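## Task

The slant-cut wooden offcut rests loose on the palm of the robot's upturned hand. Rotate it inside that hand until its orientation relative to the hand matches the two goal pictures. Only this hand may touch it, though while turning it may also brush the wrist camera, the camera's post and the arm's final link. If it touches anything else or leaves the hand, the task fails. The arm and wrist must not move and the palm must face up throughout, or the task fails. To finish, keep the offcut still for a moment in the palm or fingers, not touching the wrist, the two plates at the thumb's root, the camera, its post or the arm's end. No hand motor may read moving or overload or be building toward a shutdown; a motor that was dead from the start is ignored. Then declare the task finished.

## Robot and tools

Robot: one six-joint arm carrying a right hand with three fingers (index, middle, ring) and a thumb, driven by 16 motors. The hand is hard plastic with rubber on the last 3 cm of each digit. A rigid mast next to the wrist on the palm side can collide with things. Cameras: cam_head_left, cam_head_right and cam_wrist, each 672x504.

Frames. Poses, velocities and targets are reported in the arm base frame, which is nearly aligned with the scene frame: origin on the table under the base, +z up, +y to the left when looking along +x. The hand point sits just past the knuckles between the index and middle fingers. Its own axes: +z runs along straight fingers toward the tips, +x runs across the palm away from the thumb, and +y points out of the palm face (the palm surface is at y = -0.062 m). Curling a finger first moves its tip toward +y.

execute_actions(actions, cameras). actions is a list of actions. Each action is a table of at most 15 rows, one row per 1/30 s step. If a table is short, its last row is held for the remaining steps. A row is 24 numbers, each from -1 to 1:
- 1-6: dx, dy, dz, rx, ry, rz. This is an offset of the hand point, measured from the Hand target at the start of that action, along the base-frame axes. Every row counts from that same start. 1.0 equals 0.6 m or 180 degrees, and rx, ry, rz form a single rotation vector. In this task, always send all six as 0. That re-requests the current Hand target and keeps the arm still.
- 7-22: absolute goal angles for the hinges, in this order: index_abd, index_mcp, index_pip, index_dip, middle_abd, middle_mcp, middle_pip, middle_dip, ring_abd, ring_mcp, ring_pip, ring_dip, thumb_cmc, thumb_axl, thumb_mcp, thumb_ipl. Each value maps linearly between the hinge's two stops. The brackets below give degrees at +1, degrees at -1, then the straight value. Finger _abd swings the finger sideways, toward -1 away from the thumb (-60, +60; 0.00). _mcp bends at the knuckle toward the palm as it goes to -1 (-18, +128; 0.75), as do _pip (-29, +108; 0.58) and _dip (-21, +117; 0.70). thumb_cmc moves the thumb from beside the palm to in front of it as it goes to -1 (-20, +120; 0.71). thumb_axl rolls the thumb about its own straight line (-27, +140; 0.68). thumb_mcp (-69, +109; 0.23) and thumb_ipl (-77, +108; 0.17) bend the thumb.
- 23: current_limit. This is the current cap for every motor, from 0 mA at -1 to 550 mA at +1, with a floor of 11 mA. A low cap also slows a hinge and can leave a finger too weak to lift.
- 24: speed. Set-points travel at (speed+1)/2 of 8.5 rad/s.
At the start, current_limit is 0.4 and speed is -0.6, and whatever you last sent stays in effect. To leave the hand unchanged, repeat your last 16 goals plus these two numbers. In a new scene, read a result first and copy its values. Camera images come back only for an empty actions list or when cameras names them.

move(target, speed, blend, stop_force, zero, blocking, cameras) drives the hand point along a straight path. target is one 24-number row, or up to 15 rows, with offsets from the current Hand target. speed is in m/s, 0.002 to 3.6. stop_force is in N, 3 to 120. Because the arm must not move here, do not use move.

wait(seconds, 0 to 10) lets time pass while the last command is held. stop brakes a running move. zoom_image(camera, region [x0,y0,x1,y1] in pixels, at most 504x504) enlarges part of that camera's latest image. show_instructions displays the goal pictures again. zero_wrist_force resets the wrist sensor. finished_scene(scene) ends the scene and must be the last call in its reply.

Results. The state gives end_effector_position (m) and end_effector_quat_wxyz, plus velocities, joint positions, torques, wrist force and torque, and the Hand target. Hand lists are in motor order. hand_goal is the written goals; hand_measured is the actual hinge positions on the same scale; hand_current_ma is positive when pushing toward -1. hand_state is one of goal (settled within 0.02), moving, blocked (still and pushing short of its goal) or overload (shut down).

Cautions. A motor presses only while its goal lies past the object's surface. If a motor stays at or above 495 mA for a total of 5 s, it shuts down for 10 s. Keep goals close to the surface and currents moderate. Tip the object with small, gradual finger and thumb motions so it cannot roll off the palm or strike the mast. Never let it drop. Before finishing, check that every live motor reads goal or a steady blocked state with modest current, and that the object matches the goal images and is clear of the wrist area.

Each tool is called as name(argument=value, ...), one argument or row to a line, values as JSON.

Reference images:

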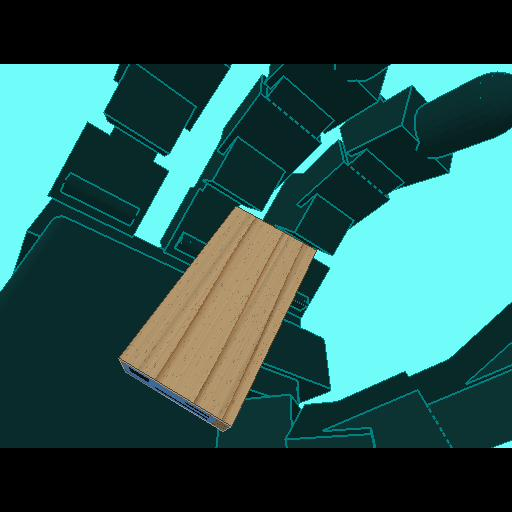

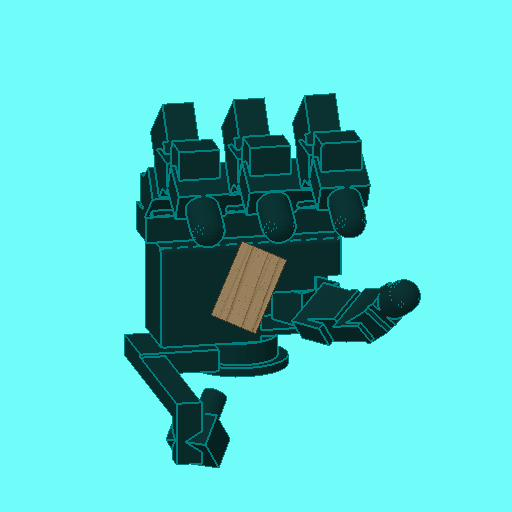

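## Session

execute_actions(
  actions=[],
)

zoom_image(
  camera="cam_wrist",
  region=[60, 120, 480, 435],
)

zoom_image(
  camera="cam_head_left",
  region=[20, 180, 200, 315],
)

show_instructions(
)

Scene clock: 0.00 s.
end_effector_position=(+0.6099, +0.0764, +0.4048) hand_goal=(+0.000, +0.046, -0.008, +0.280, +0.000, +0.046, -0.008, +0.280, +0.000, +0.046, -0.008, +0.280, -0.104, +0.266, +0.032, -0.018) hand_measured=(+0.000, +0.074, -0.002, +0.286, +0.000, +0.074, -0.002, +0.286, +0.000, +0.076, +0.000, +0.286, -0.082, +0.274, +0.036, -0.014) hand_current_ma=(+0, +36, +5, +6, +0, +36, +6, +7, +0, +40, +7, +6, +27, +10, +6, +5) hand_state=(goal, blocked, goal, goal, goal, blocked, goal, goal, goal, blocked, goal, goal, blocked, goal, goal, goal) hand_current_limit=0.40 hand_speed=-0.60 end_effector_quat_wxyz=(+0.485, +0.461, +0.527, +0.524)
Joint positions: [-0.162 -1.165 2.204 -4.201 -1.304 -0.022]
Joint velocities: within noise
Joint torques (N m): no reading
Wrist force (N): no reading
Wrist torque (N m): no reading
Wrist force, peak (N): no reading
Hand target: +0.6099, +0.0764, +0.4048; +0.485, +0.461, +0.527, +0.524

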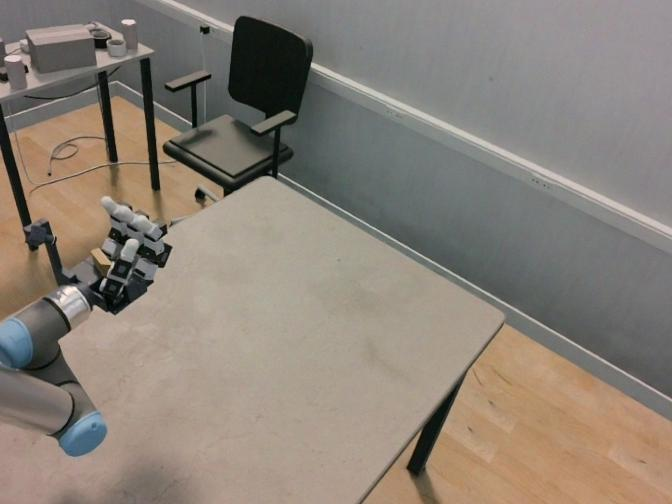

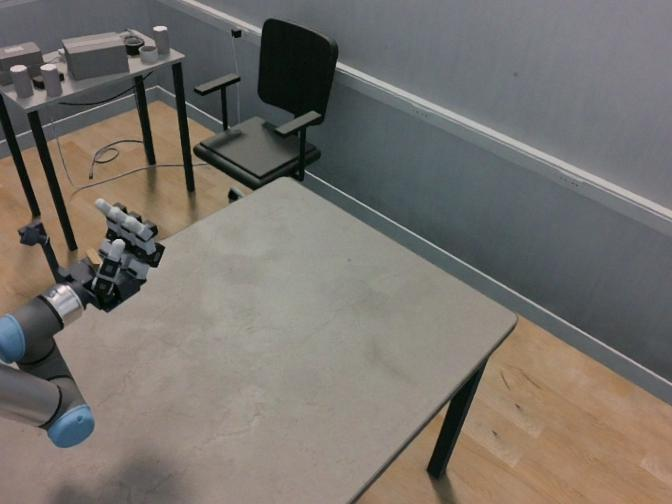

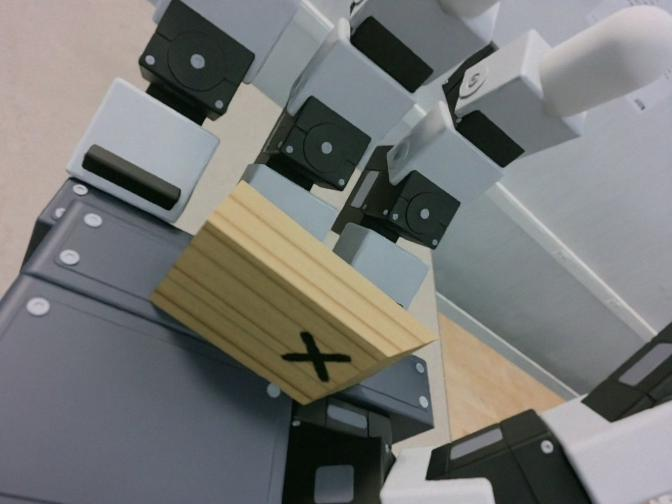

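Scaled by 1.200 from the camera's 672x504 image, which has a finer 960x720 frame.

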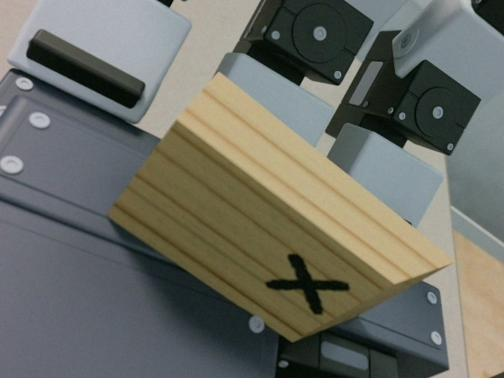

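Scaled by 2.800 from the camera's 672x504 image, which has a finer 960x720 frame.

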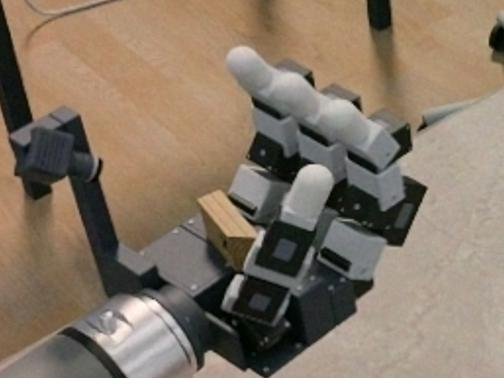

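Reference images for this scene: goal picture from the wrist camera place, goal picture looking into the palm.

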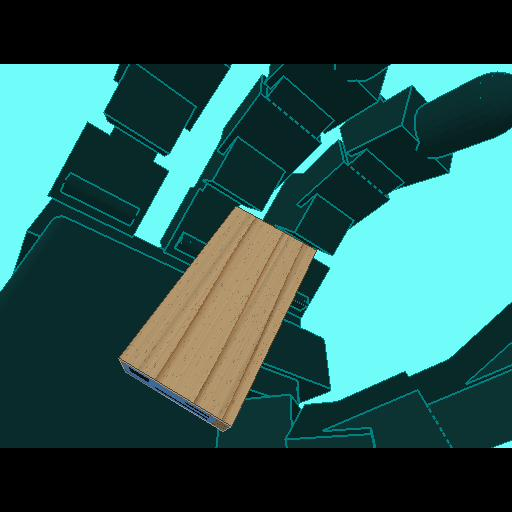

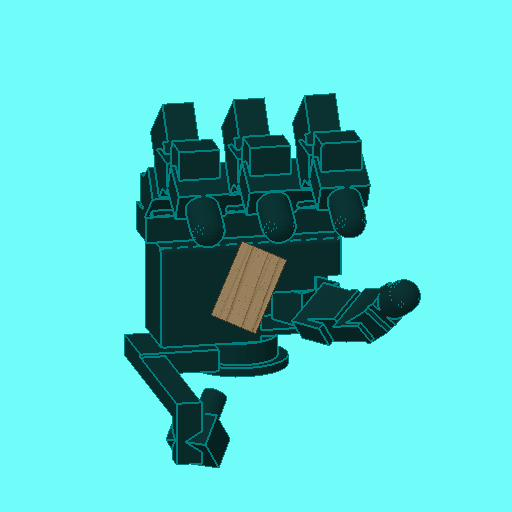

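zoom_image(
  camera="cam_wrist",
  region=[140, 170, 300, 290],
)

zoom_image(
  camera="cam_wrist",
  region=[280, 300, 450, 427],
)

zoom_image(
  camera="cam_head_left",
  region=[75, 230, 135, 275],
)

zoom_image(
  camera="cam_head_right",
  region=[70, 235, 130, 280],
)

Scaled by 3.150 from the camera's 672x504 image, which has a finer 960x720 frame.

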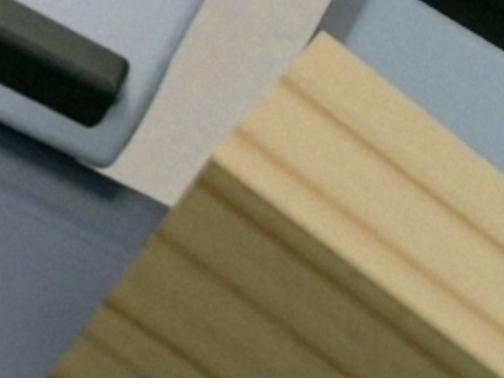

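Scaled by 2.965 from the camera's 672x504 image, which has a finer 960x720 frame.

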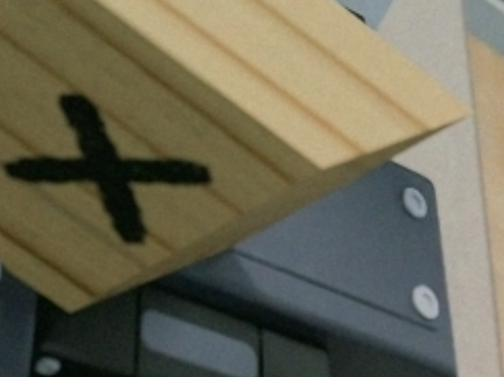

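Scaled by 8.400 from the camera's 672x504 image, which has a finer 960x720 frame.

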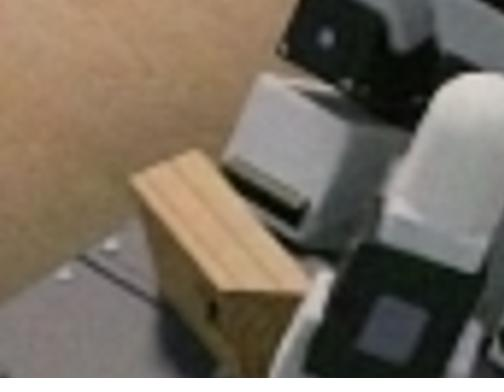

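Scaled by 8.400 from the camera's 672x504 image, which has a finer 960x720 frame.

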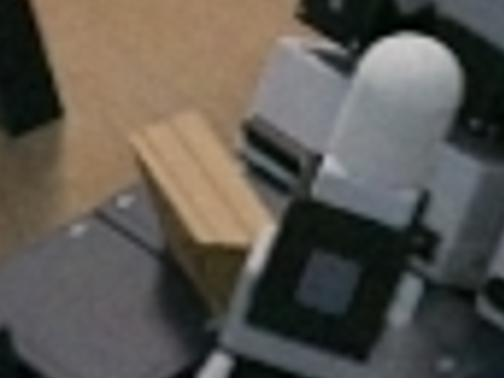

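execute_actions(
  actions=[
    [[0,0,0,0,0,0, 0.0,0.046,-0.008,0.28, 0.0,0.046,-0.3,0.0, 0.0,0.046,-0.008,0.28, -0.143,-0.521,0.1,-0.018, 0.2,-0.6]],
    [[0,0,0,0,0,0, 0.0,0.046,-0.008,0.28, 0.0,0.046,-0.639,-0.481, 0.0,0.046,-0.008,0.28, -0.143,-0.521,0.225,-0.5, 0.2,-0.6]],
    [[0,0,0,0,0,0, 0.0,0.046,-0.008,0.28, 0.0,0.046,-0.639,-0.481, 0.0,0.046,-0.008,0.28, -0.143,-0.521,0.225,-0.985, 0.2,-0.6]],
    [[0,0,0,0,0,0, 0.0,0.046,-0.008,0.28, 0.0,0.046,-0.639,-0.481, 0.0,0.046,-0.008,0.28, -0.143,-0.521,0.0,-0.985, 0.2,-0.6]],
    [[0,0,0,0,0,0, 0.0,0.046,-0.008,0.28, 0.0,0.046,-0.639,-0.481, 0.0,0.046,-0.008,0.28, -0.143,-0.521,-0.472,-0.985, 0.2,-0.7]],
    [[0,0,0,0,0,0, 0.0,0.046,-0.008,0.28, 0.0,0.046,-0.639,-0.481, 0.0,0.046,-0.008,0.28, -0.143,-0.521,-0.472,-0.985, 0.2,-0.7]],
  ],
  cameras=["cam_wrist", "cam_head_left"],
)

zoom_image(
  camera="cam_head_left",
  region=[20, 180, 200, 315],
)

Scene clock: 64.43 s.
end_effector_position=(+0.6099, +0.0764, +0.4048) hand_goal=(+0.000, +0.046, -0.008, +0.280, +0.000, +0.046, -0.638, -0.480, +0.000, +0.046, -0.008, +0.280, -0.142, -0.520, -0.472, -0.984) hand_measured=(+0.000, +0.074, -0.002, +0.286, +0.000, +0.068, -0.636, -0.474, +0.000, +0.076, +0.000, +0.286, -0.138, -0.516, -0.474, -0.982) hand_current_ma=(+0, +36, +5, +6, +0, +29, +2, +6, +0, +40, +7, +6, +3, +5, -1, +2) hand_state=(goal, blocked, goal, goal, goal, blocked, goal, goal, goal, blocked, goal, goal, goal, goal, goal, goal) hand_current_limit=0.20 hand_speed=-0.70 end_effector_quat_wxyz=(+0.485, +0.461, +0.527, +0.524)
Joint positions: [-0.162 -1.165 2.204 -4.201 -1.304 -0.022]
Joint torques (N m): [2.19 -27 -10.54 -2.13 -0.83 -0.88]
Wrist force (N): [-0.1 -0.1 0.3]
Wrist torque (N m): [-0.06 0.01 -0.04]
Wrist force, peak (N): [0.1 -0.5 0.3]
Hand target: +0.6099, +0.0764, +0.4048; +0.485, +0.461, +0.527, +0.524
Off the commanded pose: 0.000 m, 0 deg.
Images, in order (width x height): cam_head_left 672x504, cam_wrist 672x504.

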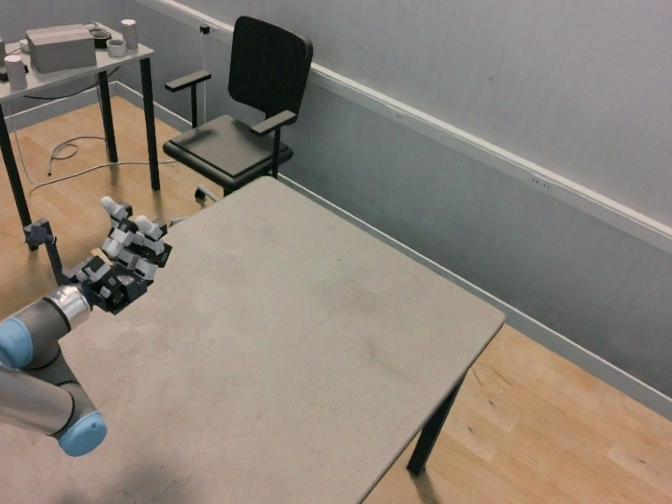

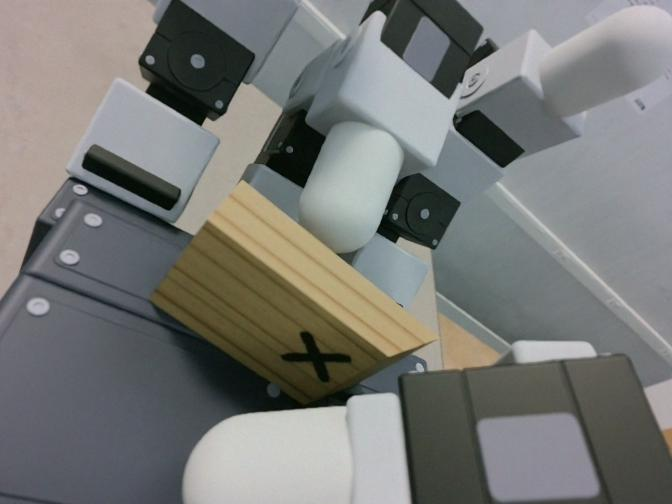

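Scaled by 2.800 from the camera's 672x504 image, which has a finer 960x720 frame.

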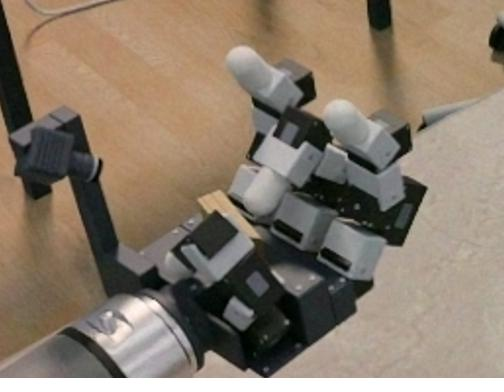

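execute_actions(
  actions=[
    [[0,0,0,0,0,0, 0.0,0.046,-0.008,0.28, 0.0,-0.027,-0.638,-0.432, 0.0,0.046,-0.008,0.28, -0.143,-0.36,-0.472,-0.985, 0.2,-0.8]],
    [[0,0,0,0,0,0, 0.0,0.046,-0.008,0.28, 0.0,-0.1,-0.58,-0.44, 0.0,0.046,-0.008,0.28, -0.143,-0.36,-0.472,-0.985, 0.2,-0.85]],
    [[0,0,0,0,0,0, 0.0,0.046,-0.008,0.28, 0.0,-0.2,-0.5,-0.46, 0.0,0.046,-0.008,0.28, -0.143,-0.36,-0.472,-0.985, 0.2,-0.85]],
  ],
  cameras=["cam_wrist"],
)

Scene clock: 68.33 s.
end_effector_position=(+0.6099, +0.0764, +0.4048) hand_goal=(+0.000, +0.046, -0.008, +0.280, +0.000, -0.200, -0.500, -0.460, +0.000, +0.046, -0.008, +0.280, -0.142, -0.360, -0.472, -0.984) hand_measured=(+0.000, +0.074, -0.002, +0.286, +0.000, -0.152, -0.518, -0.466, +0.000, +0.076, +0.000, +0.286, -0.138, -0.368, -0.474, -0.984) hand_current_ma=(+0, +36, +5, +6, +0, +68, -20, -6, +0, +40, +7, +6, +3, -12, -1, +0) hand_state=(goal, blocked, goal, goal, goal, blocked, goal, goal, goal, blocked, goal, goal, goal, goal, goal, goal) hand_current_limit=0.20 hand_speed=-0.85 end_effector_quat_wxyz=(+0.485, +0.461, +0.527, +0.524)
Joint positions: [-0.162 -1.165 2.204 -4.201 -1.304 -0.022]
Joint torques (N m): [4.69 -27.28 -8.99 -2.41 -1.02 -1.11]
Wrist force (N): [-0.1 -0.2 0.1]
Wrist torque (N m): [-0.05 0.02 -0.05]
Wrist force, peak (N): [0.1 -0.5 0.2]
Hand target: +0.6099, +0.0764, +0.4048; +0.485, +0.461, +0.527, +0.524
Off the commanded pose: 0.000 m, 0 deg.
Images, in order (width x height): cam_wrist 672x504.

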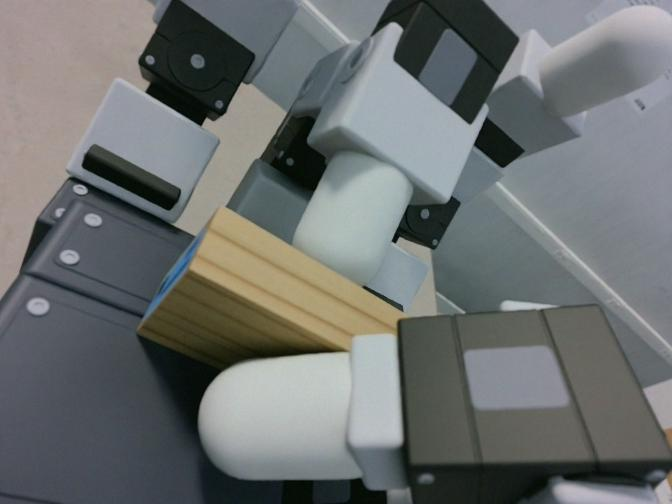

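execute_actions(
  actions=[
    [[0,0,0,0,0,0, 0.0,0.046,-0.008,0.28, 0.0,-0.28,-0.45,-0.465, 0.0,0.046,-0.008,0.28, -0.143,-0.36,-0.472,-0.985, 0.2,-0.85]],
    [[0,0,0,0,0,0, 0.0,0.046,-0.008,0.28, 0.0,-0.34,-0.41,-0.455, 0.0,0.046,-0.008,0.28, -0.143,-0.36,-0.472,-0.985, 0.2,-0.85]],
  ],
  cameras=["cam_wrist"],
)

Scene clock: 70.23 s.
end_effector_position=(+0.6099, +0.0764, +0.4048) hand_goal=(+0.000, +0.046, -0.008, +0.280, +0.000, -0.340, -0.410, -0.454, +0.000, +0.046, -0.008, +0.280, -0.142, -0.360, -0.472, -0.984) hand_measured=(+0.000, +0.074, -0.002, +0.286, +0.004, -0.216, -0.444, -0.494, +0.000, +0.076, +0.000, +0.286, -0.124, -0.402, -0.474, -0.994) hand_current_ma=(+0, +36, +5, +6, +2, +205, -42, -53, +0, +40, +7, +6, +21, -68, -1, -14) hand_state=(goal, blocked, goal, goal, goal, blocked, blocked, blocked, goal, blocked, goal, goal, goal, blocked, goal, goal) hand_current_limit=0.20 hand_speed=-0.85 end_effector_quat_wxyz=(+0.485, +0.461, +0.527, +0.524)
Joint positions: [-0.162 -1.165 2.204 -4.201 -1.304 -0.022]
Joint torques (N m): [3.88 -26.2 -9.86 -2.84 -1.16 -1.48]
Wrist force (N): [0.0 0.0 0.1]
Wrist torque (N m): [-0.05 0.00 -0.04]
Wrist force, peak (N): [0.2 -0.3 0.3]
Hand target: +0.6099, +0.0764, +0.4048; +0.485, +0.461, +0.527, +0.524
Off the commanded pose: 0.000 m, 0 deg.
Images, in order (width x height): cam_wrist 672x504.

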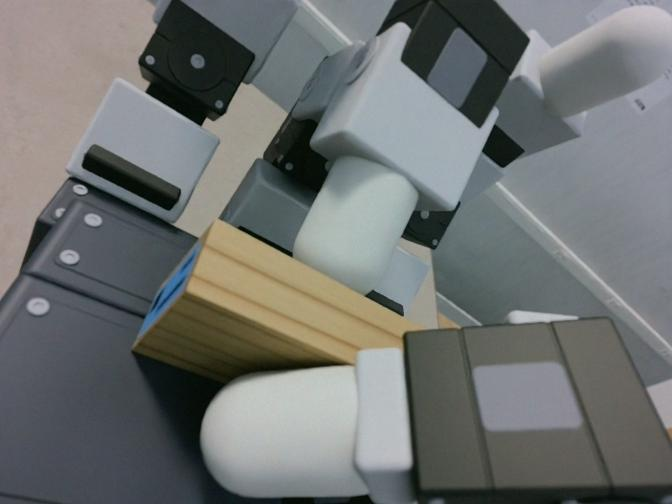

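execute_actions(
  actions=[
    [[0,0,0,0,0,0, 0.0,0.046,-0.008,0.28, 0.0,-0.06,-0.61,-0.45, 0.0,0.046,-0.008,0.28, -0.143,-0.36,-0.472,-0.985, 0.2,-0.8]],
    [[0,0,0,0,0,0, 0.0,0.046,-0.008,0.28, 0.0,-0.06,-0.61,-0.45, 0.0,0.046,-0.008,0.28, -0.143,-0.26,-0.472,-0.985, 0.2,-0.85]],
    [[0,0,0,0,0,0, 0.0,0.046,-0.008,0.28, 0.0,-0.06,-0.61,-0.45, 0.0,0.046,-0.008,0.28, -0.143,-0.16,-0.472,-0.985, 0.2,-0.85]],
  ],
  cameras=["cam_wrist"],
)

Scene clock: 79.07 s.
end_effector_position=(+0.6099, +0.0764, +0.4048) hand_goal=(+0.000, +0.046, -0.008, +0.280, +0.000, -0.060, -0.610, -0.450, +0.000, +0.046, -0.008, +0.280, -0.142, -0.160, -0.472, -0.984) hand_measured=(+0.000, +0.074, -0.002, +0.286, +0.004, -0.026, -0.608, -0.466, +0.000, +0.076, +0.000, +0.286, -0.138, -0.250, -0.472, -0.986) hand_current_ma=(+0, +36, +5, +6, +2, +45, +2, -17, +0, +40, +7, +6, +4, -166, +0, -3) hand_state=(goal, blocked, goal, goal, goal, blocked, goal, goal, goal, blocked, goal, goal, goal, blocked, goal, goal) hand_current_limit=0.20 hand_speed=-0.85 end_effector_quat_wxyz=(+0.485, +0.461, +0.527, +0.524)
Joint positions: [-0.162 -1.165 2.204 -4.201 -1.304 -0.022]
Joint torques (N m): [3.96 -26.39 -6.16 -3.15 -1.56 -1.55]
Wrist force (N): [0.1 -0.2 0.1]
Wrist torque (N m): [-0.06 -0.02 -0.03]
Wrist force, peak (N): [-0.1 -0.2 0.4]
Hand target: +0.6099, +0.0764, +0.4048; +0.485, +0.461, +0.527, +0.524
Off the commanded pose: 0.000 m, 0 deg.
Images, in order (width x height): cam_wrist 672x504.

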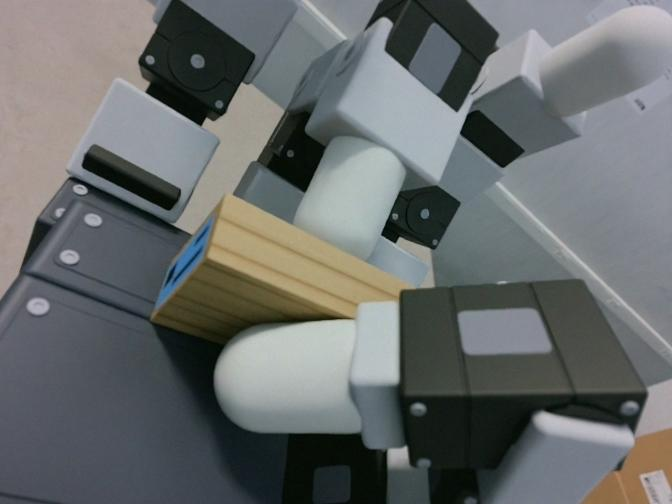

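execute_actions(
  actions=[
    [[0,0,0,0,0,0, 0.0,0.046,-0.008,0.28, 0.0,-0.06,-0.4,-0.35, 0.0,0.046,-0.008,0.28, -0.143,-0.4,-0.472,-0.985, 0.2,-0.75]],
    [[0,0,0,0,0,0, 0.0,0.046,-0.008,0.28, 0.0,-0.07,0.0,-0.32, 0.0,0.046,-0.008,0.28, -0.143,-0.521,-0.472,-0.985, 0.2,-0.7]],
    [[0,0,0,0,0,0, 0.0,0.046,-0.008,0.28, 0.0,-0.36,0.0,-0.375, 0.0,0.046,-0.008,0.28, -0.143,-0.521,-0.472,-0.985, 0.2,-0.75]],
    [[0,0,0,0,0,0, 0.0,0.046,-0.008,0.28, 0.0,-0.36,0.0,-0.375, 0.0,0.046,-0.008,0.28, -0.143,-0.521,-0.472,-0.985, 0.2,-0.75]],
  ],
  cameras=["cam_wrist", "cam_head_left"],
)

zoom_image(
  camera="cam_head_left",
  region=[20, 180, 200, 315],
)

Scene clock: 89.93 s.
end_effector_position=(+0.6099, +0.0764, +0.4048) hand_goal=(+0.000, +0.046, -0.008, +0.280, +0.000, -0.360, +0.000, -0.374, +0.000, +0.046, -0.008, +0.280, -0.142, -0.520, -0.472, -0.984) hand_measured=(+0.000, +0.074, -0.002, +0.286, +0.004, -0.352, -0.008, -0.368, +0.000, +0.076, +0.000, +0.286, -0.138, -0.516, -0.474, -0.988) hand_current_ma=(+0, +36, +5, +6, +2, +9, -8, +6, +0, +40, +7, +6, +3, +5, -1, -4) hand_state=(goal, blocked, goal, goal, goal, goal, goal, goal, goal, blocked, goal, goal, goal, goal, goal, goal) hand_current_limit=0.20 hand_speed=-0.75 end_effector_quat_wxyz=(+0.485, +0.461, +0.527, +0.524)
Joint positions: [-0.162 -1.165 2.204 -4.201 -1.304 -0.022]
Joint torques (N m): [3.53 -26.35 -4.62 -3.78 -1.82 -1.59]
Wrist force (N): [0.0 -0.1 0.2]
Wrist torque (N m): [-0.08 0.00 -0.03]
Wrist force, peak (N): [0.1 -0.3 0.4]
Hand target: +0.6099, +0.0764, +0.4048; +0.485, +0.461, +0.527, +0.524
Off the commanded pose: 0.000 m, 0 deg.
Images, in order (width x height): cam_head_left 672x504, cam_wrist 672x504.

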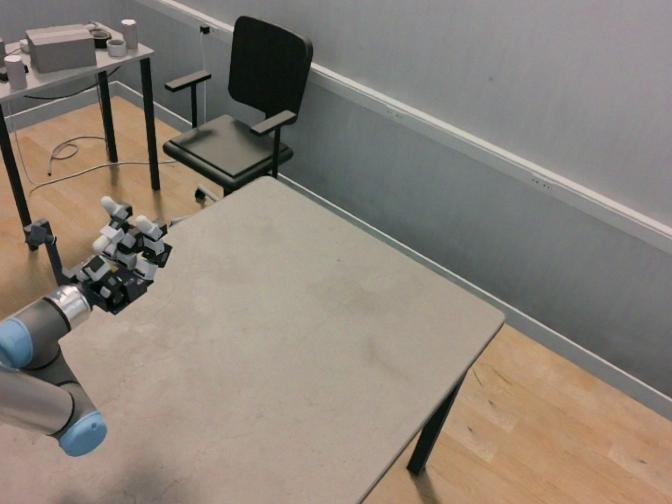

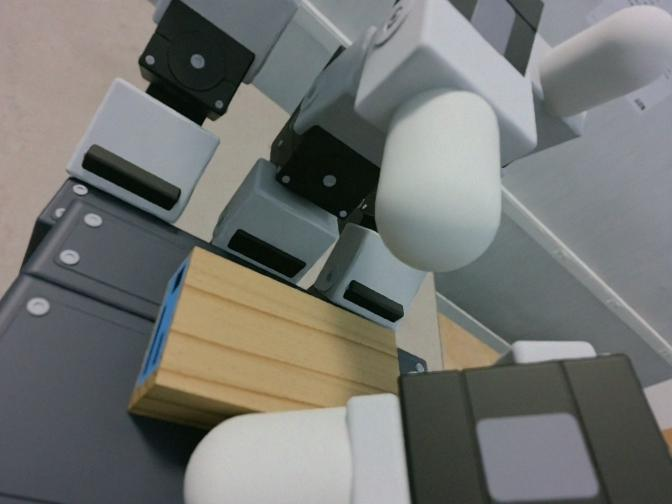

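Scaled by 2.800 from the camera's 672x504 image, which has a finer 960x720 frame.

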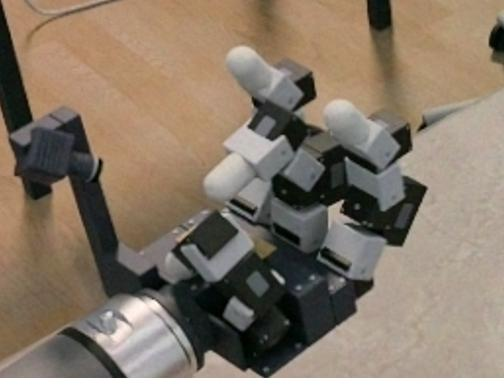

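zoom_image(
  camera="cam_wrist",
  region=[110, 220, 430, 460],
)

Scaled by 1.575 from the camera's 672x504 image, which has a finer 960x720 frame.

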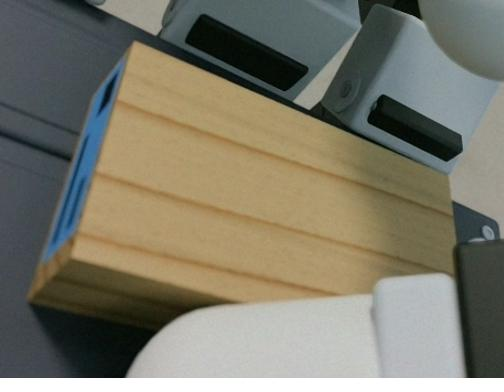

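execute_actions(
  actions=[
    [[0,0,0,0,0,0, 0.0,0.046,-0.008,0.28, 0.0,-0.485,-0.08,-0.425, 0.0,0.046,-0.008,0.28, 0.429,-0.64,-0.73,-0.985, 0.2,-0.75]],
    [[0,0,0,0,0,0, 0.0,0.046,-0.008,0.28, 0.0,-0.485,-0.2,-0.425, 0.0,0.046,-0.008,0.28, 1.0,-0.746,-0.944,-0.924, 0.2,-0.75]],
    [[0,0,0,0,0,0, 0.0,0.046,-0.008,0.28, 0.0,-0.485,-0.31,-0.425, 0.0,0.046,-0.008,0.28, 1.0,-0.746,-0.944,-0.924, 0.2,-0.85]],
    [[0,0,0,0,0,0, 0.0,0.046,-0.008,0.28, 0.0,-0.485,-0.33,-0.425, 0.0,0.046,-0.008,0.28, 1.0,-0.746,-0.944,-0.924, 0.2,-0.85]],
  ],
  cameras=["cam_wrist", "cam_head_left"],
)

zoom_image(
  camera="cam_head_left",
  region=[20, 180, 200, 315],
)

Scene clock: 114.60 s.
end_effector_position=(+0.6099, +0.0764, +0.4048) hand_goal=(+0.000, +0.046, -0.008, +0.280, +0.000, -0.484, -0.330, -0.424, +0.000, +0.046, -0.008, +0.280, +1.000, -0.746, -0.944, -0.924) hand_measured=(+0.000, +0.074, -0.002, +0.286, +0.004, -0.480, -0.304, -0.416, +0.000, +0.076, +0.000, +0.286, +1.000, -0.744, -0.942, -0.922) hand_current_ma=(+0, +36, +5, +6, +2, +3, +31, +7, +0, +40, +7, +6, +0, +2, +2, +3) hand_state=(goal, blocked, goal, goal, goal, goal, blocked, goal, goal, blocked, goal, goal, goal, goal, goal, goal) hand_current_limit=0.20 hand_speed=-0.85 end_effector_quat_wxyz=(+0.485, +0.461, +0.527, +0.524)
Joint positions: [-0.162 -1.165 2.204 -4.201 -1.304 -0.022]
Joint torques (N m): [4.65 -24.62 -3.3 -4.08 -2.44 -1.56]
Wrist force (N): [0.1 -0.3 0.2]
Wrist torque (N m): [-0.11 -0.02 -0.01]
Wrist force, peak (N): [-0.3 -0.2 0.4]
Hand target: +0.6099, +0.0764, +0.4048; +0.485, +0.461, +0.527, +0.524
Off the commanded pose: 0.000 m, 0 deg.
Images, in order (width x height): cam_head_left 672x504, cam_wrist 672x504.

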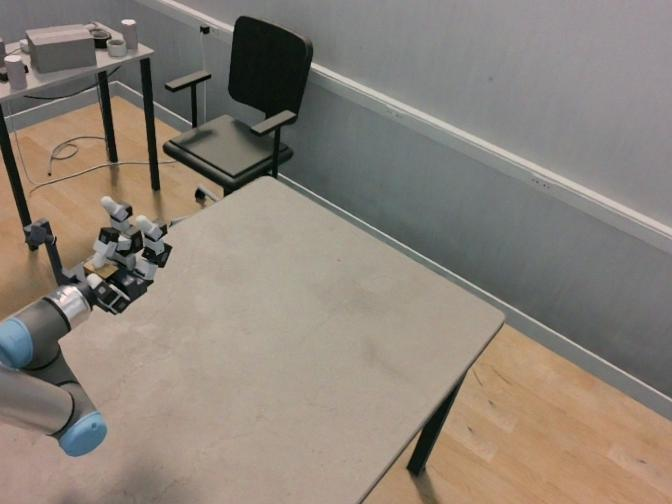

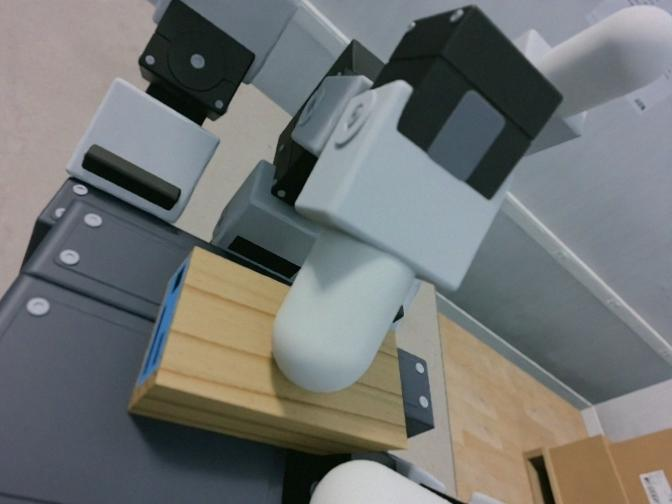

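Scaled by 2.800 from the camera's 672x504 image, which has a finer 960x720 frame.

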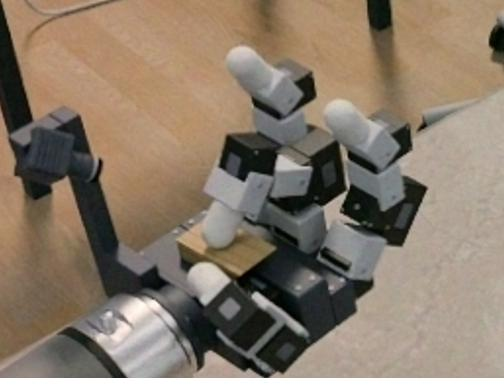

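execute_actions(
  actions=[
    [[0,0,0,0,0,0, 0.0,-0.485,-0.33,-0.425, 0.0,-0.485,-0.33,-0.425, 0.0,0.046,-0.008,0.28, 1.0,-0.52,-0.856,-0.984, 0.2,-0.85]],
  ],
  cameras=[],
)

Scene clock: 117.87 s.
end_effector_position=(+0.6099, +0.0764, +0.4048) hand_goal=(+0.000, -0.484, -0.330, -0.424, +0.000, -0.484, -0.330, -0.424, +0.000, +0.046, -0.008, +0.280, +1.000, -0.520, -0.856, -0.984) hand_measured=(+0.000, -0.480, -0.328, -0.418, +0.004, -0.478, -0.306, -0.416, +0.000, +0.076, +0.000, +0.286, +1.000, -0.530, -0.860, -0.982) hand_current_ma=(+0, +3, +1, +6, +2, +5, +29, +7, +0, +40, +7, +6, +0, -13, -6, +2) hand_state=(goal, goal, goal, goal, goal, goal, blocked, goal, goal, blocked, goal, goal, goal, goal, goal, goal) hand_current_limit=0.20 hand_speed=-0.85 end_effector_quat_wxyz=(+0.485, +0.461, +0.527, +0.524)
Joint positions: [-0.162 -1.165 2.204 -4.201 -1.304 -0.022]
Joint torques (N m): [4.12 -24.55 -3.05 -4.08 -2.5 -1.59]
Wrist force (N): [-0.1 -0.1 0.2]
Wrist torque (N m): [-0.13 0.00 -0.02]
Wrist force, peak (N): [0.0 0.0 0.5]
Hand target: +0.6099, +0.0764, +0.4048; +0.485, +0.461, +0.527, +0.524
Off the commanded pose: 0.000 m, 0 deg.
No camera images: "cameras" was empty.

execute_actions(
  actions=[
    [[0,0,0,0,0,0, 0.0,-0.3,0.0,0.0, 0.0,-0.485,-0.33,-0.425, 0.0,0.046,-0.008,0.28, 1.0,-0.52,-0.856,-0.984, 0.2,-0.75]],
    [[0,0,0,0,0,0, 0.0,0.046,-0.008,0.28, 0.0,-0.485,-0.33,-0.425, 0.0,0.046,-0.008,0.28, 1.0,-0.42,-0.82,-0.984, 0.2,-0.8]],
  ],
  cameras=["cam_wrist"],
)

Scene clock: 138.10 s.
end_effector_position=(+0.6099, +0.0764, +0.4048) hand_goal=(+0.000, +0.046, -0.008, +0.280, +0.000, -0.484, -0.330, -0.424, +0.000, +0.046, -0.008, +0.280, +1.000, -0.420, -0.820, -0.984) hand_measured=(+0.000, +0.052, -0.010, +0.272, +0.004, -0.476, -0.308, -0.416, +0.000, +0.076, +0.000, +0.286, +1.000, -0.430, -0.822, -0.982) hand_current_ma=(+0, +7, -2, -7, +2, +7, +26, +7, +0, +40, +7, +6, +0, -13, -2, +2) hand_state=(goal, goal, goal, goal, goal, goal, blocked, goal, goal, blocked, goal, goal, goal, goal, goal, goal) hand_current_limit=0.20 hand_speed=-0.80 end_effector_quat_wxyz=(+0.485, +0.461, +0.527, +0.524)
Joint positions: [-0.162 -1.165 2.204 -4.201 -1.304 -0.022]
Joint torques (N m): [4.01 -23.96 -3.51 -4.4 -2.48 -1.59]
Wrist force (N): [0.1 0.1 0.2]
Wrist torque (N m): [-0.06 -0.02 0.00]
Wrist force, peak (N): [0.3 -0.1 0.5]
Hand target: +0.6099, +0.0764, +0.4048; +0.485, +0.461, +0.527, +0.524
Off the commanded pose: 0.000 m, 0 deg.
Images, in order (width x height): cam_wrist 672x504.

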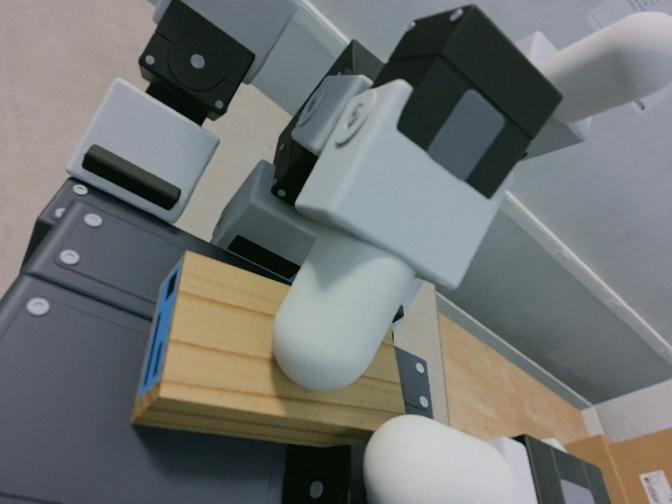

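execute_actions(
  actions=[
    [[0,0,0,0,0,0, 0.0,0.046,-0.008,0.28, 0.0,-0.485,-0.33,-0.425, 0.0,0.046,-0.008,0.28, 1.0,-0.327,-0.784,-0.981, 0.2,-0.85]],
    [[0,0,0,0,0,0, 0.0,0.046,-0.008,0.28, 0.0,-0.485,-0.33,-0.425, 0.0,0.046,-0.008,0.28, 1.0,-0.21,-0.755,-0.984, 0.2,-0.85]],
    [[0,0,0,0,0,0, 0.0,0.046,-0.008,0.28, 0.0,-0.485,-0.33,-0.425, 0.0,0.046,-0.008,0.28, 1.0,-0.101,-0.726,-0.986, 0.2,-0.85]],
  ],
  cameras=["cam_wrist"],
)

Scene clock: 140.77 s.
end_effector_position=(+0.6099, +0.0764, +0.4048) hand_goal=(+0.000, +0.046, -0.008, +0.280, +0.000, -0.484, -0.330, -0.424, +0.000, +0.046, -0.008, +0.280, +1.000, -0.100, -0.726, -0.986) hand_measured=(+0.000, +0.052, -0.010, +0.272, +0.004, -0.474, -0.308, -0.414, +0.000, +0.076, +0.000, +0.286, +1.000, -0.124, -0.722, -0.976) hand_current_ma=(+0, +7, -2, -7, +2, +12, +25, +10, +0, +40, +7, +6, +0, -38, +6, +14) hand_state=(goal, goal, goal, goal, goal, goal, blocked, goal, goal, blocked, goal, goal, goal, blocked, goal, goal) hand_current_limit=0.20 hand_speed=-0.85 end_effector_quat_wxyz=(+0.485, +0.461, +0.527, +0.524)
Joint positions: [-0.162 -1.165 2.204 -4.201 -1.304 -0.022]
Joint torques (N m): [4.07 -23.96 -3.5 -3.94 -2.46 -1.51]
Wrist force (N): [0.1 0.0 0.3]
Wrist torque (N m): [-0.07 -0.02 0.00]
Wrist force, peak (N): [-0.1 -0.4 0.3]
Hand target: +0.6099, +0.0764, +0.4048; +0.485, +0.461, +0.527, +0.524
Off the commanded pose: 0.000 m, 0 deg.
Images, in order (width x height): cam_wrist 672x504.

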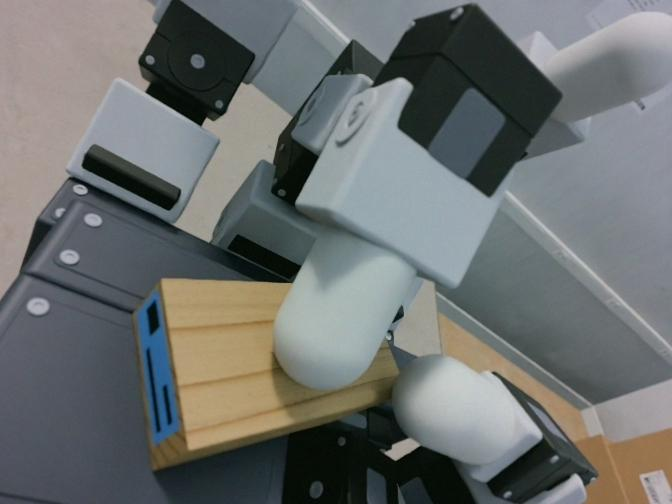

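execute_actions(
  actions=[
    [[0,0,0,0,0,0, 0.0,0.046,-0.008,0.28, 0.0,-0.485,-0.33,-0.425, 0.0,0.046,-0.008,0.28, 1.0,0.0,-0.725,-0.955, 0.2,-0.85]],
    [[0,0,0,0,0,0, 0.0,0.046,-0.008,0.28, 0.0,-0.485,-0.33,-0.425, 0.0,0.046,-0.008,0.28, 1.0,0.084,-0.735,-0.91, 0.2,-0.85]],
  ],
  cameras=["cam_wrist"],
)

Scene clock: 142.67 s.
end_effector_position=(+0.6099, +0.0764, +0.4048) hand_goal=(+0.000, +0.046, -0.008, +0.280, +0.000, -0.484, -0.330, -0.424, +0.000, +0.046, -0.008, +0.280, +1.000, +0.084, -0.734, -0.910) hand_measured=(+0.000, +0.052, -0.010, +0.272, +0.004, -0.472, -0.310, -0.414, +0.000, +0.076, +0.000, +0.286, +1.000, +0.038, -0.716, -0.906) hand_current_ma=(+0, +7, -2, -7, +2, +14, +24, +10, +0, +40, +7, +6, +0, -79, +26, +6) hand_state=(goal, goal, goal, goal, goal, goal, blocked, goal, goal, blocked, goal, goal, goal, blocked, goal, goal) hand_current_limit=0.20 hand_speed=-0.85 end_effector_quat_wxyz=(+0.485, +0.461, +0.527, +0.524)
Joint positions: [-0.162 -1.165 2.204 -4.201 -1.304 -0.022]
Joint torques (N m): [4.34 -23.11 -4.16 -4.03 -2.62 -1.77]
Wrist force (N): [0.1 0.1 0.2]
Wrist torque (N m): [-0.05 -0.02 0.00]
Wrist force, peak (N): [-0.1 -0.4 0.3]
Hand target: +0.6099, +0.0764, +0.4048; +0.485, +0.461, +0.527, +0.524
Off the commanded pose: 0.000 m, 0 deg.
Images, in order (width x height): cam_wrist 672x504.

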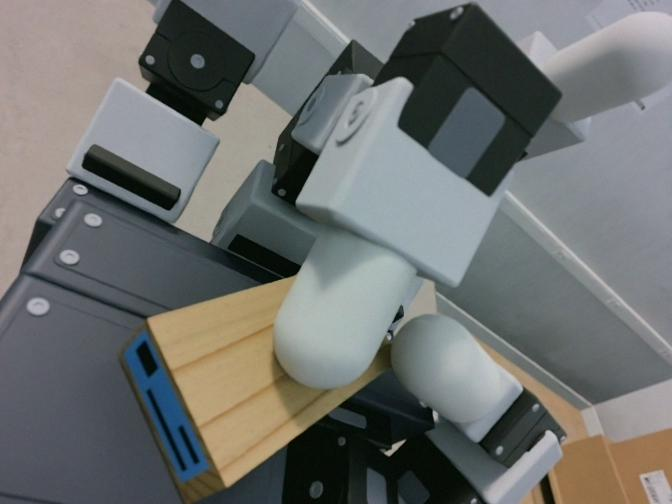

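execute_actions(
  actions=[
    [[0,0,0,0,0,0, 0.0,0.046,-0.008,0.28, 0.0,-0.485,-0.33,-0.425, 0.0,0.046,-0.008,0.28, 1.0,0.163,-0.763,-0.845, 0.2,-0.85]],
    [[0,0,0,0,0,0, 0.0,0.046,-0.008,0.28, 0.0,-0.485,-0.33,-0.425, 0.0,0.046,-0.008,0.28, 1.0,0.2,-0.785,-0.8, 0.2,-0.85]],
  ],
  cameras=["cam_wrist"],
)

Scene clock: 144.77 s.
end_effector_position=(+0.6099, +0.0764, +0.4048) hand_goal=(+0.000, +0.046, -0.008, +0.280, +0.000, -0.484, -0.330, -0.424, +0.000, +0.046, -0.008, +0.280, +1.000, +0.200, -0.784, -0.800) hand_measured=(+0.000, +0.052, -0.010, +0.272, +0.004, -0.472, -0.314, -0.414, +0.000, +0.076, +0.000, +0.286, +0.988, +0.088, -0.720, -0.808) hand_current_ma=(+0, +7, -2, -7, +2, +13, +18, +10, +0, +40, +7, +6, -14, -213, +119, -11) hand_state=(goal, goal, goal, goal, goal, goal, goal, goal, goal, blocked, goal, goal, goal, blocked, blocked, goal) hand_current_limit=0.20 hand_speed=-0.85 end_effector_quat_wxyz=(+0.485, +0.461, +0.527, +0.524)
Joint positions: [-0.162 -1.165 2.204 -4.201 -1.304 -0.022]
Joint torques (N m): [3.23 -23.25 -4 -3.97 -2.4 -1.5]
Wrist force (N): [0.2 -0.2 0.3]
Wrist torque (N m): [-0.09 -0.03 0.00]
Wrist force, peak (N): [-0.2 -0.4 0.4]
Hand target: +0.6099, +0.0764, +0.4048; +0.485, +0.461, +0.527, +0.524
Off the commanded pose: 0.000 m, 0 deg.
Images, in order (width x height): cam_wrist 672x504.

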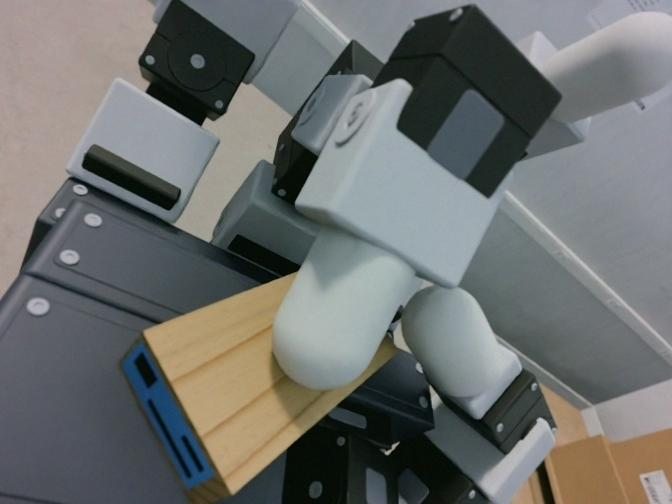

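execute_actions(
  actions=[
    [[0,0,0,0,0,0, 0.0,0.046,-0.008,0.28, 0.0,-0.485,-0.33,-0.425, 0.0,0.046,-0.008,0.28, 1.0,0.0,-0.562,-0.978, 0.2,-0.75]],
    [[0,0,0,0,0,0, 0.0,0.046,-0.008,0.28, 0.0,-0.485,-0.33,-0.425, 0.0,0.046,-0.008,0.28, 1.0,-0.281,-0.562,-0.978, 0.2,-0.75]],
    [[0,0,0,0,0,0, 0.0,0.046,-0.008,0.28, 0.0,-0.485,-0.33,-0.425, 0.0,0.046,-0.008,0.28, 1.0,-0.286,-0.804,-0.975, 0.2,-0.8]],
    [[0,0,0,0,0,0, 0.0,0.046,-0.008,0.28, 0.0,-0.485,-0.33,-0.425, 0.0,0.046,-0.008,0.28, 1.0,-0.144,-0.771,-0.978, 0.2,-0.85]],
  ],
  cameras=["cam_wrist"],
)

Scene clock: 156.30 s.
end_effector_position=(+0.6099, +0.0764, +0.4048) hand_goal=(+0.000, +0.046, -0.008, +0.280, +0.000, -0.484, -0.330, -0.424, +0.000, +0.046, -0.008, +0.280, +1.000, -0.144, -0.770, -0.978) hand_measured=(+0.000, +0.052, -0.010, +0.272, +0.004, -0.472, -0.314, -0.414, +0.000, +0.076, +0.000, +0.286, +1.000, -0.146, -0.776, -0.976) hand_current_ma=(+0, +7, -2, -7, +2, +13, +18, +10, +0, +40, +7, +6, +0, -3, -6, +1) hand_state=(goal, goal, goal, goal, goal, goal, goal, goal, goal, blocked, goal, goal, goal, goal, goal, goal) hand_current_limit=0.20 hand_speed=-0.85 end_effector_quat_wxyz=(+0.485, +0.461, +0.527, +0.524)
Joint positions: [-0.162 -1.165 2.204 -4.201 -1.304 -0.022]
Joint torques (N m): [3.84 -22.67 -4.05 -4.03 -2.29 -1.43]
Wrist force (N): [0.2 -0.2 0.3]
Wrist torque (N m): [-0.10 -0.03 0.00]
Wrist force, peak (N): [0.0 -0.3 0.5]
Hand target: +0.6099, +0.0764, +0.4048; +0.485, +0.461, +0.527, +0.524
Off the commanded pose: 0.000 m, 0 deg.
Images, in order (width x height): cam_wrist 672x504.

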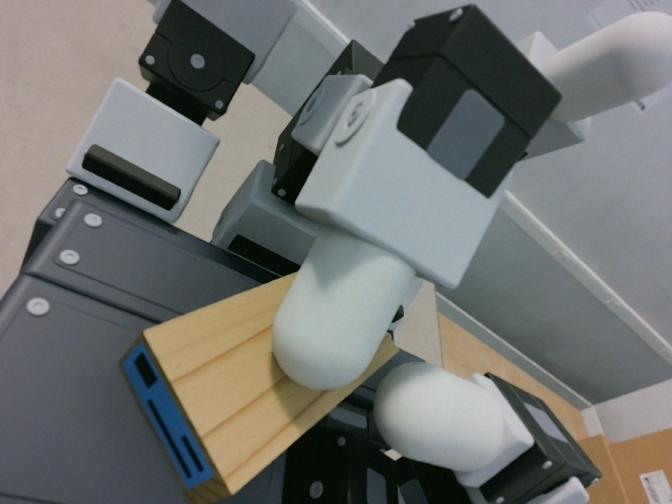

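Now push along the side toward the goal yaw.

execute_actions(
  actions=[
    [[0,0,0,0,0,0, 0.0,0.046,-0.008,0.28, 0.0,-0.485,-0.33,-0.425, 0.0,0.046,-0.008,0.28, 1.0,-0.026,-0.744,-0.966, 0.2,-0.85]],
    [[0,0,0,0,0,0, 0.0,0.046,-0.008,0.28, 0.0,-0.485,-0.33,-0.425, 0.0,0.046,-0.008,0.28, 1.0,0.092,-0.771,-0.903, 0.2,-0.85]],
  ],
  cameras=["cam_wrist"],
)

Scene clock: 157.97 s.
end_effector_position=(+0.6099, +0.0764, +0.4048) hand_goal=(+0.000, +0.046, -0.008, +0.280, +0.000, -0.484, -0.330, -0.424, +0.000, +0.046, -0.008, +0.280, +1.000, +0.092, -0.770, -0.902) hand_measured=(+0.000, +0.052, -0.010, +0.272, +0.004, -0.472, -0.314, -0.414, +0.000, +0.076, +0.000, +0.286, +1.000, +0.024, -0.744, -0.910) hand_current_ma=(+0, +7, -2, -7, +2, +13, +18, +10, +0, +40, +7, +6, +0, -122, +42, -12) hand_state=(goal, goal, goal, goal, goal, goal, goal, goal, goal, blocked, goal, goal, goal, blocked, blocked, goal) hand_current_limit=0.20 hand_speed=-0.85 end_effector_quat_wxyz=(+0.485, +0.461, +0.527, +0.524)
Joint positions: [-0.162 -1.165 2.204 -4.201 -1.304 -0.022]
Joint torques (N m): [4.52 -24.23 -4.77 -3.9 -2.38 -1.45]
Wrist force (N): [-0.1 0.0 0.2]
Wrist torque (N m): [-0.06 0.00 -0.01]
Wrist force, peak (N): [0.1 -0.2 0.4]
Hand target: +0.6099, +0.0764, +0.4048; +0.485, +0.461, +0.527, +0.524
Off the commanded pose: 0.000 m, 0 deg.
Images, in order (width x height): cam_wrist 672x504.

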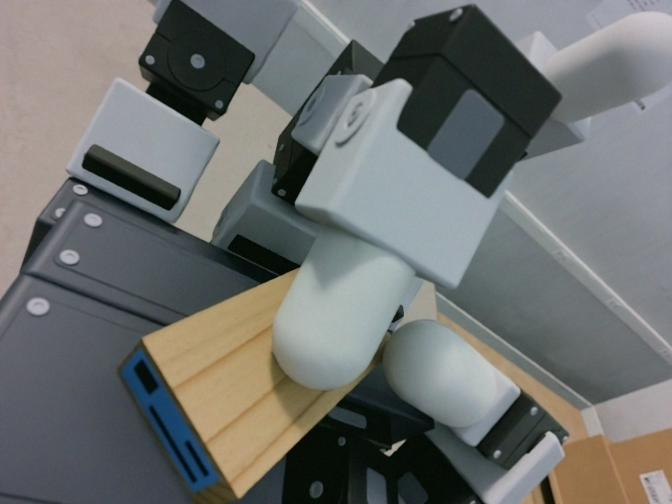

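execute_actions(
  actions=[
    [[0,0,0,0,0,0, 0.0,0.046,-0.008,0.28, 0.0,-0.485,-0.33,-0.425, 0.0,0.046,-0.008,0.28, 1.0,-0.1,-0.562,-0.978, 0.2,-0.75]],
    [[0,0,0,0,0,0, 0.0,0.046,-0.008,0.28, 0.0,-0.53,-0.315,-0.38, 0.0,0.046,-0.008,0.28, 1.0,-0.281,-0.562,-0.978, 0.2,-0.85]],
    [[0,0,0,0,0,0, 0.0,0.046,-0.008,0.28, 0.0,-0.56,-0.30,-0.346, 0.0,0.046,-0.008,0.28, 1.0,-0.281,-0.562,-0.978, 0.2,-0.85]],
  ],
  cameras=["cam_wrist"],
)

zoom_image(
  camera="cam_wrist",
  region=[100, 180, 460, 504],
)

Scene clock: 169.00 s.
end_effector_position=(+0.6099, +0.0764, +0.4048) hand_goal=(+0.000, +0.046, -0.008, +0.280, +0.000, -0.560, -0.300, -0.346, +0.000, +0.046, -0.008, +0.280, +1.000, -0.280, -0.562, -0.978) hand_measured=(+0.000, +0.052, -0.010, +0.272, +0.004, -0.516, -0.296, -0.350, +0.000, +0.076, +0.000, +0.286, +1.000, -0.272, -0.564, -0.976) hand_current_ma=(+0, +7, -2, -7, +2, +61, +4, -4, +0, +40, +7, +6, +0, +9, -3, +3) hand_state=(goal, goal, goal, goal, goal, blocked, goal, goal, goal, blocked, goal, goal, goal, goal, goal, goal) hand_current_limit=0.20 hand_speed=-0.85 end_effector_quat_wxyz=(+0.485, +0.461, +0.527, +0.524)
Joint positions: [-0.162 -1.165 2.204 -4.201 -1.304 -0.022]
Joint torques (N m): [4.65 -22.98 -5.3 -4.08 -2.07 -1.44]
Wrist force (N): [-0.1 -0.1 0.2]
Wrist torque (N m): [-0.08 0.00 0.00]
Wrist force, peak (N): [0.1 -0.1 0.5]
Hand target: +0.6099, +0.0764, +0.4048; +0.485, +0.461, +0.527, +0.524
Off the commanded pose: 0.000 m, 0 deg.
Images, in order (width x height): cam_wrist 672x504.

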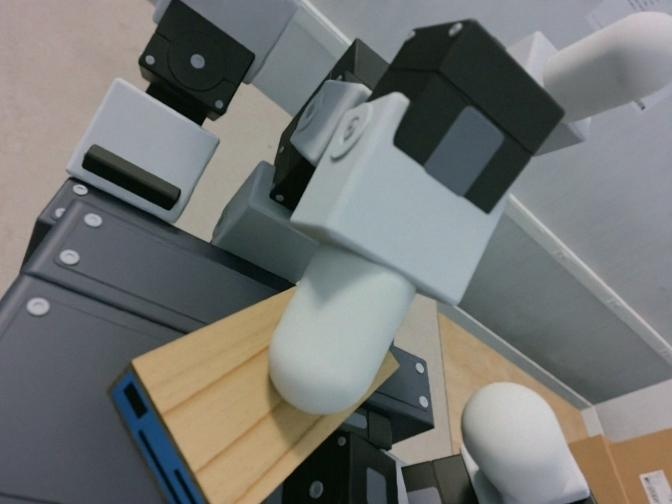

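Scaled by 1.400 from the camera's 672x504 image, which has a finer 960x720 frame.

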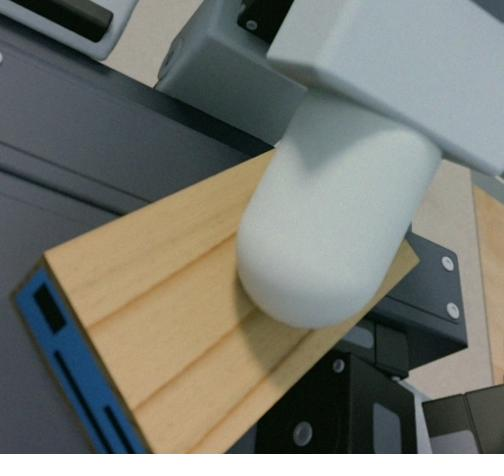

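execute_actions(
  actions=[
    [[0,0,0,0,0,0, 0.0,0.046,-0.008,0.28, 0.0,-0.56,-0.30,-0.346, 0.0,0.046,-0.008,0.28, 1.0,-0.37,-0.75,-0.96, 0.2,-0.8]],
    [[0,0,0,0,0,0, 0.0,0.046,-0.008,0.28, 0.0,-0.56,-0.30,-0.346, 0.0,0.046,-0.008,0.28, 1.0,-0.37,-0.908,-0.934, 0.2,-0.8]],
    [[0,0,0,0,0,0, 0.0,0.046,-0.008,0.28, 0.0,-0.56,-0.30,-0.346, 0.0,0.046,-0.008,0.28, 1.0,-0.189,-0.858,-0.962, 0.2,-0.85]],
    [[0,0,0,0,0,0, 0.0,0.046,-0.008,0.28, 0.0,-0.56,-0.30,-0.346, 0.0,0.046,-0.008,0.28, 1.0,-0.026,-0.828,-0.954, 0.2,-0.85]],
  ],
  cameras=["cam_wrist"],
)

Scene clock: 180.90 s.
end_effector_position=(+0.6099, +0.0764, +0.4048) hand_goal=(+0.000, +0.046, -0.008, +0.280, +0.000, -0.560, -0.300, -0.346, +0.000, +0.046, -0.008, +0.280, +1.000, -0.026, -0.828, -0.954) hand_measured=(+0.000, +0.052, -0.010, +0.272, +0.004, -0.518, -0.294, -0.348, +0.000, +0.076, +0.000, +0.286, +1.000, -0.064, -0.824, -0.954) hand_current_ma=(+0, +7, -2, -7, +2, +58, +5, -2, +0, +40, +7, +6, +0, -61, +4, +0) hand_state=(goal, goal, goal, goal, goal, blocked, goal, goal, goal, blocked, goal, goal, goal, blocked, goal, goal) hand_current_limit=0.20 hand_speed=-0.85 end_effector_quat_wxyz=(+0.485, +0.461, +0.527, +0.524)
Joint positions: [-0.162 -1.165 2.204 -4.201 -1.304 -0.022]
Joint torques (N m): [3.9 -22.68 -4.56 -3.74 -2.05 -1.5]
Wrist force (N): [0.1 0.0 0.3]
Wrist torque (N m): [-0.07 -0.02 0.00]
Wrist force, peak (N): [0.4 -0.4 0.3]
Hand target: +0.6099, +0.0764, +0.4048; +0.485, +0.461, +0.527, +0.524
Off the commanded pose: 0.000 m, 0 deg.
Images, in order (width x height): cam_wrist 672x504.

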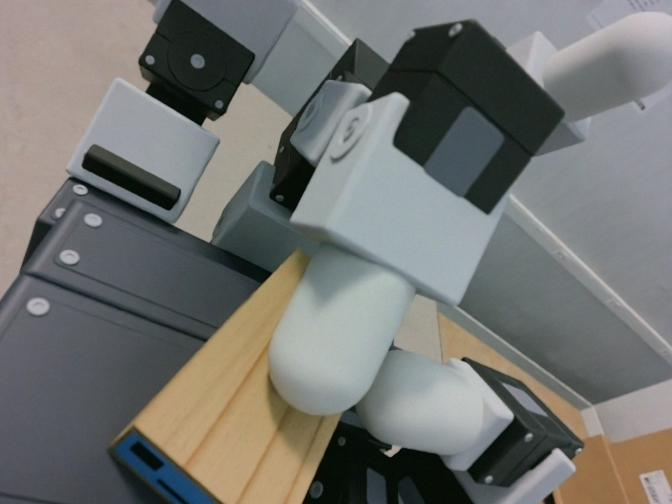

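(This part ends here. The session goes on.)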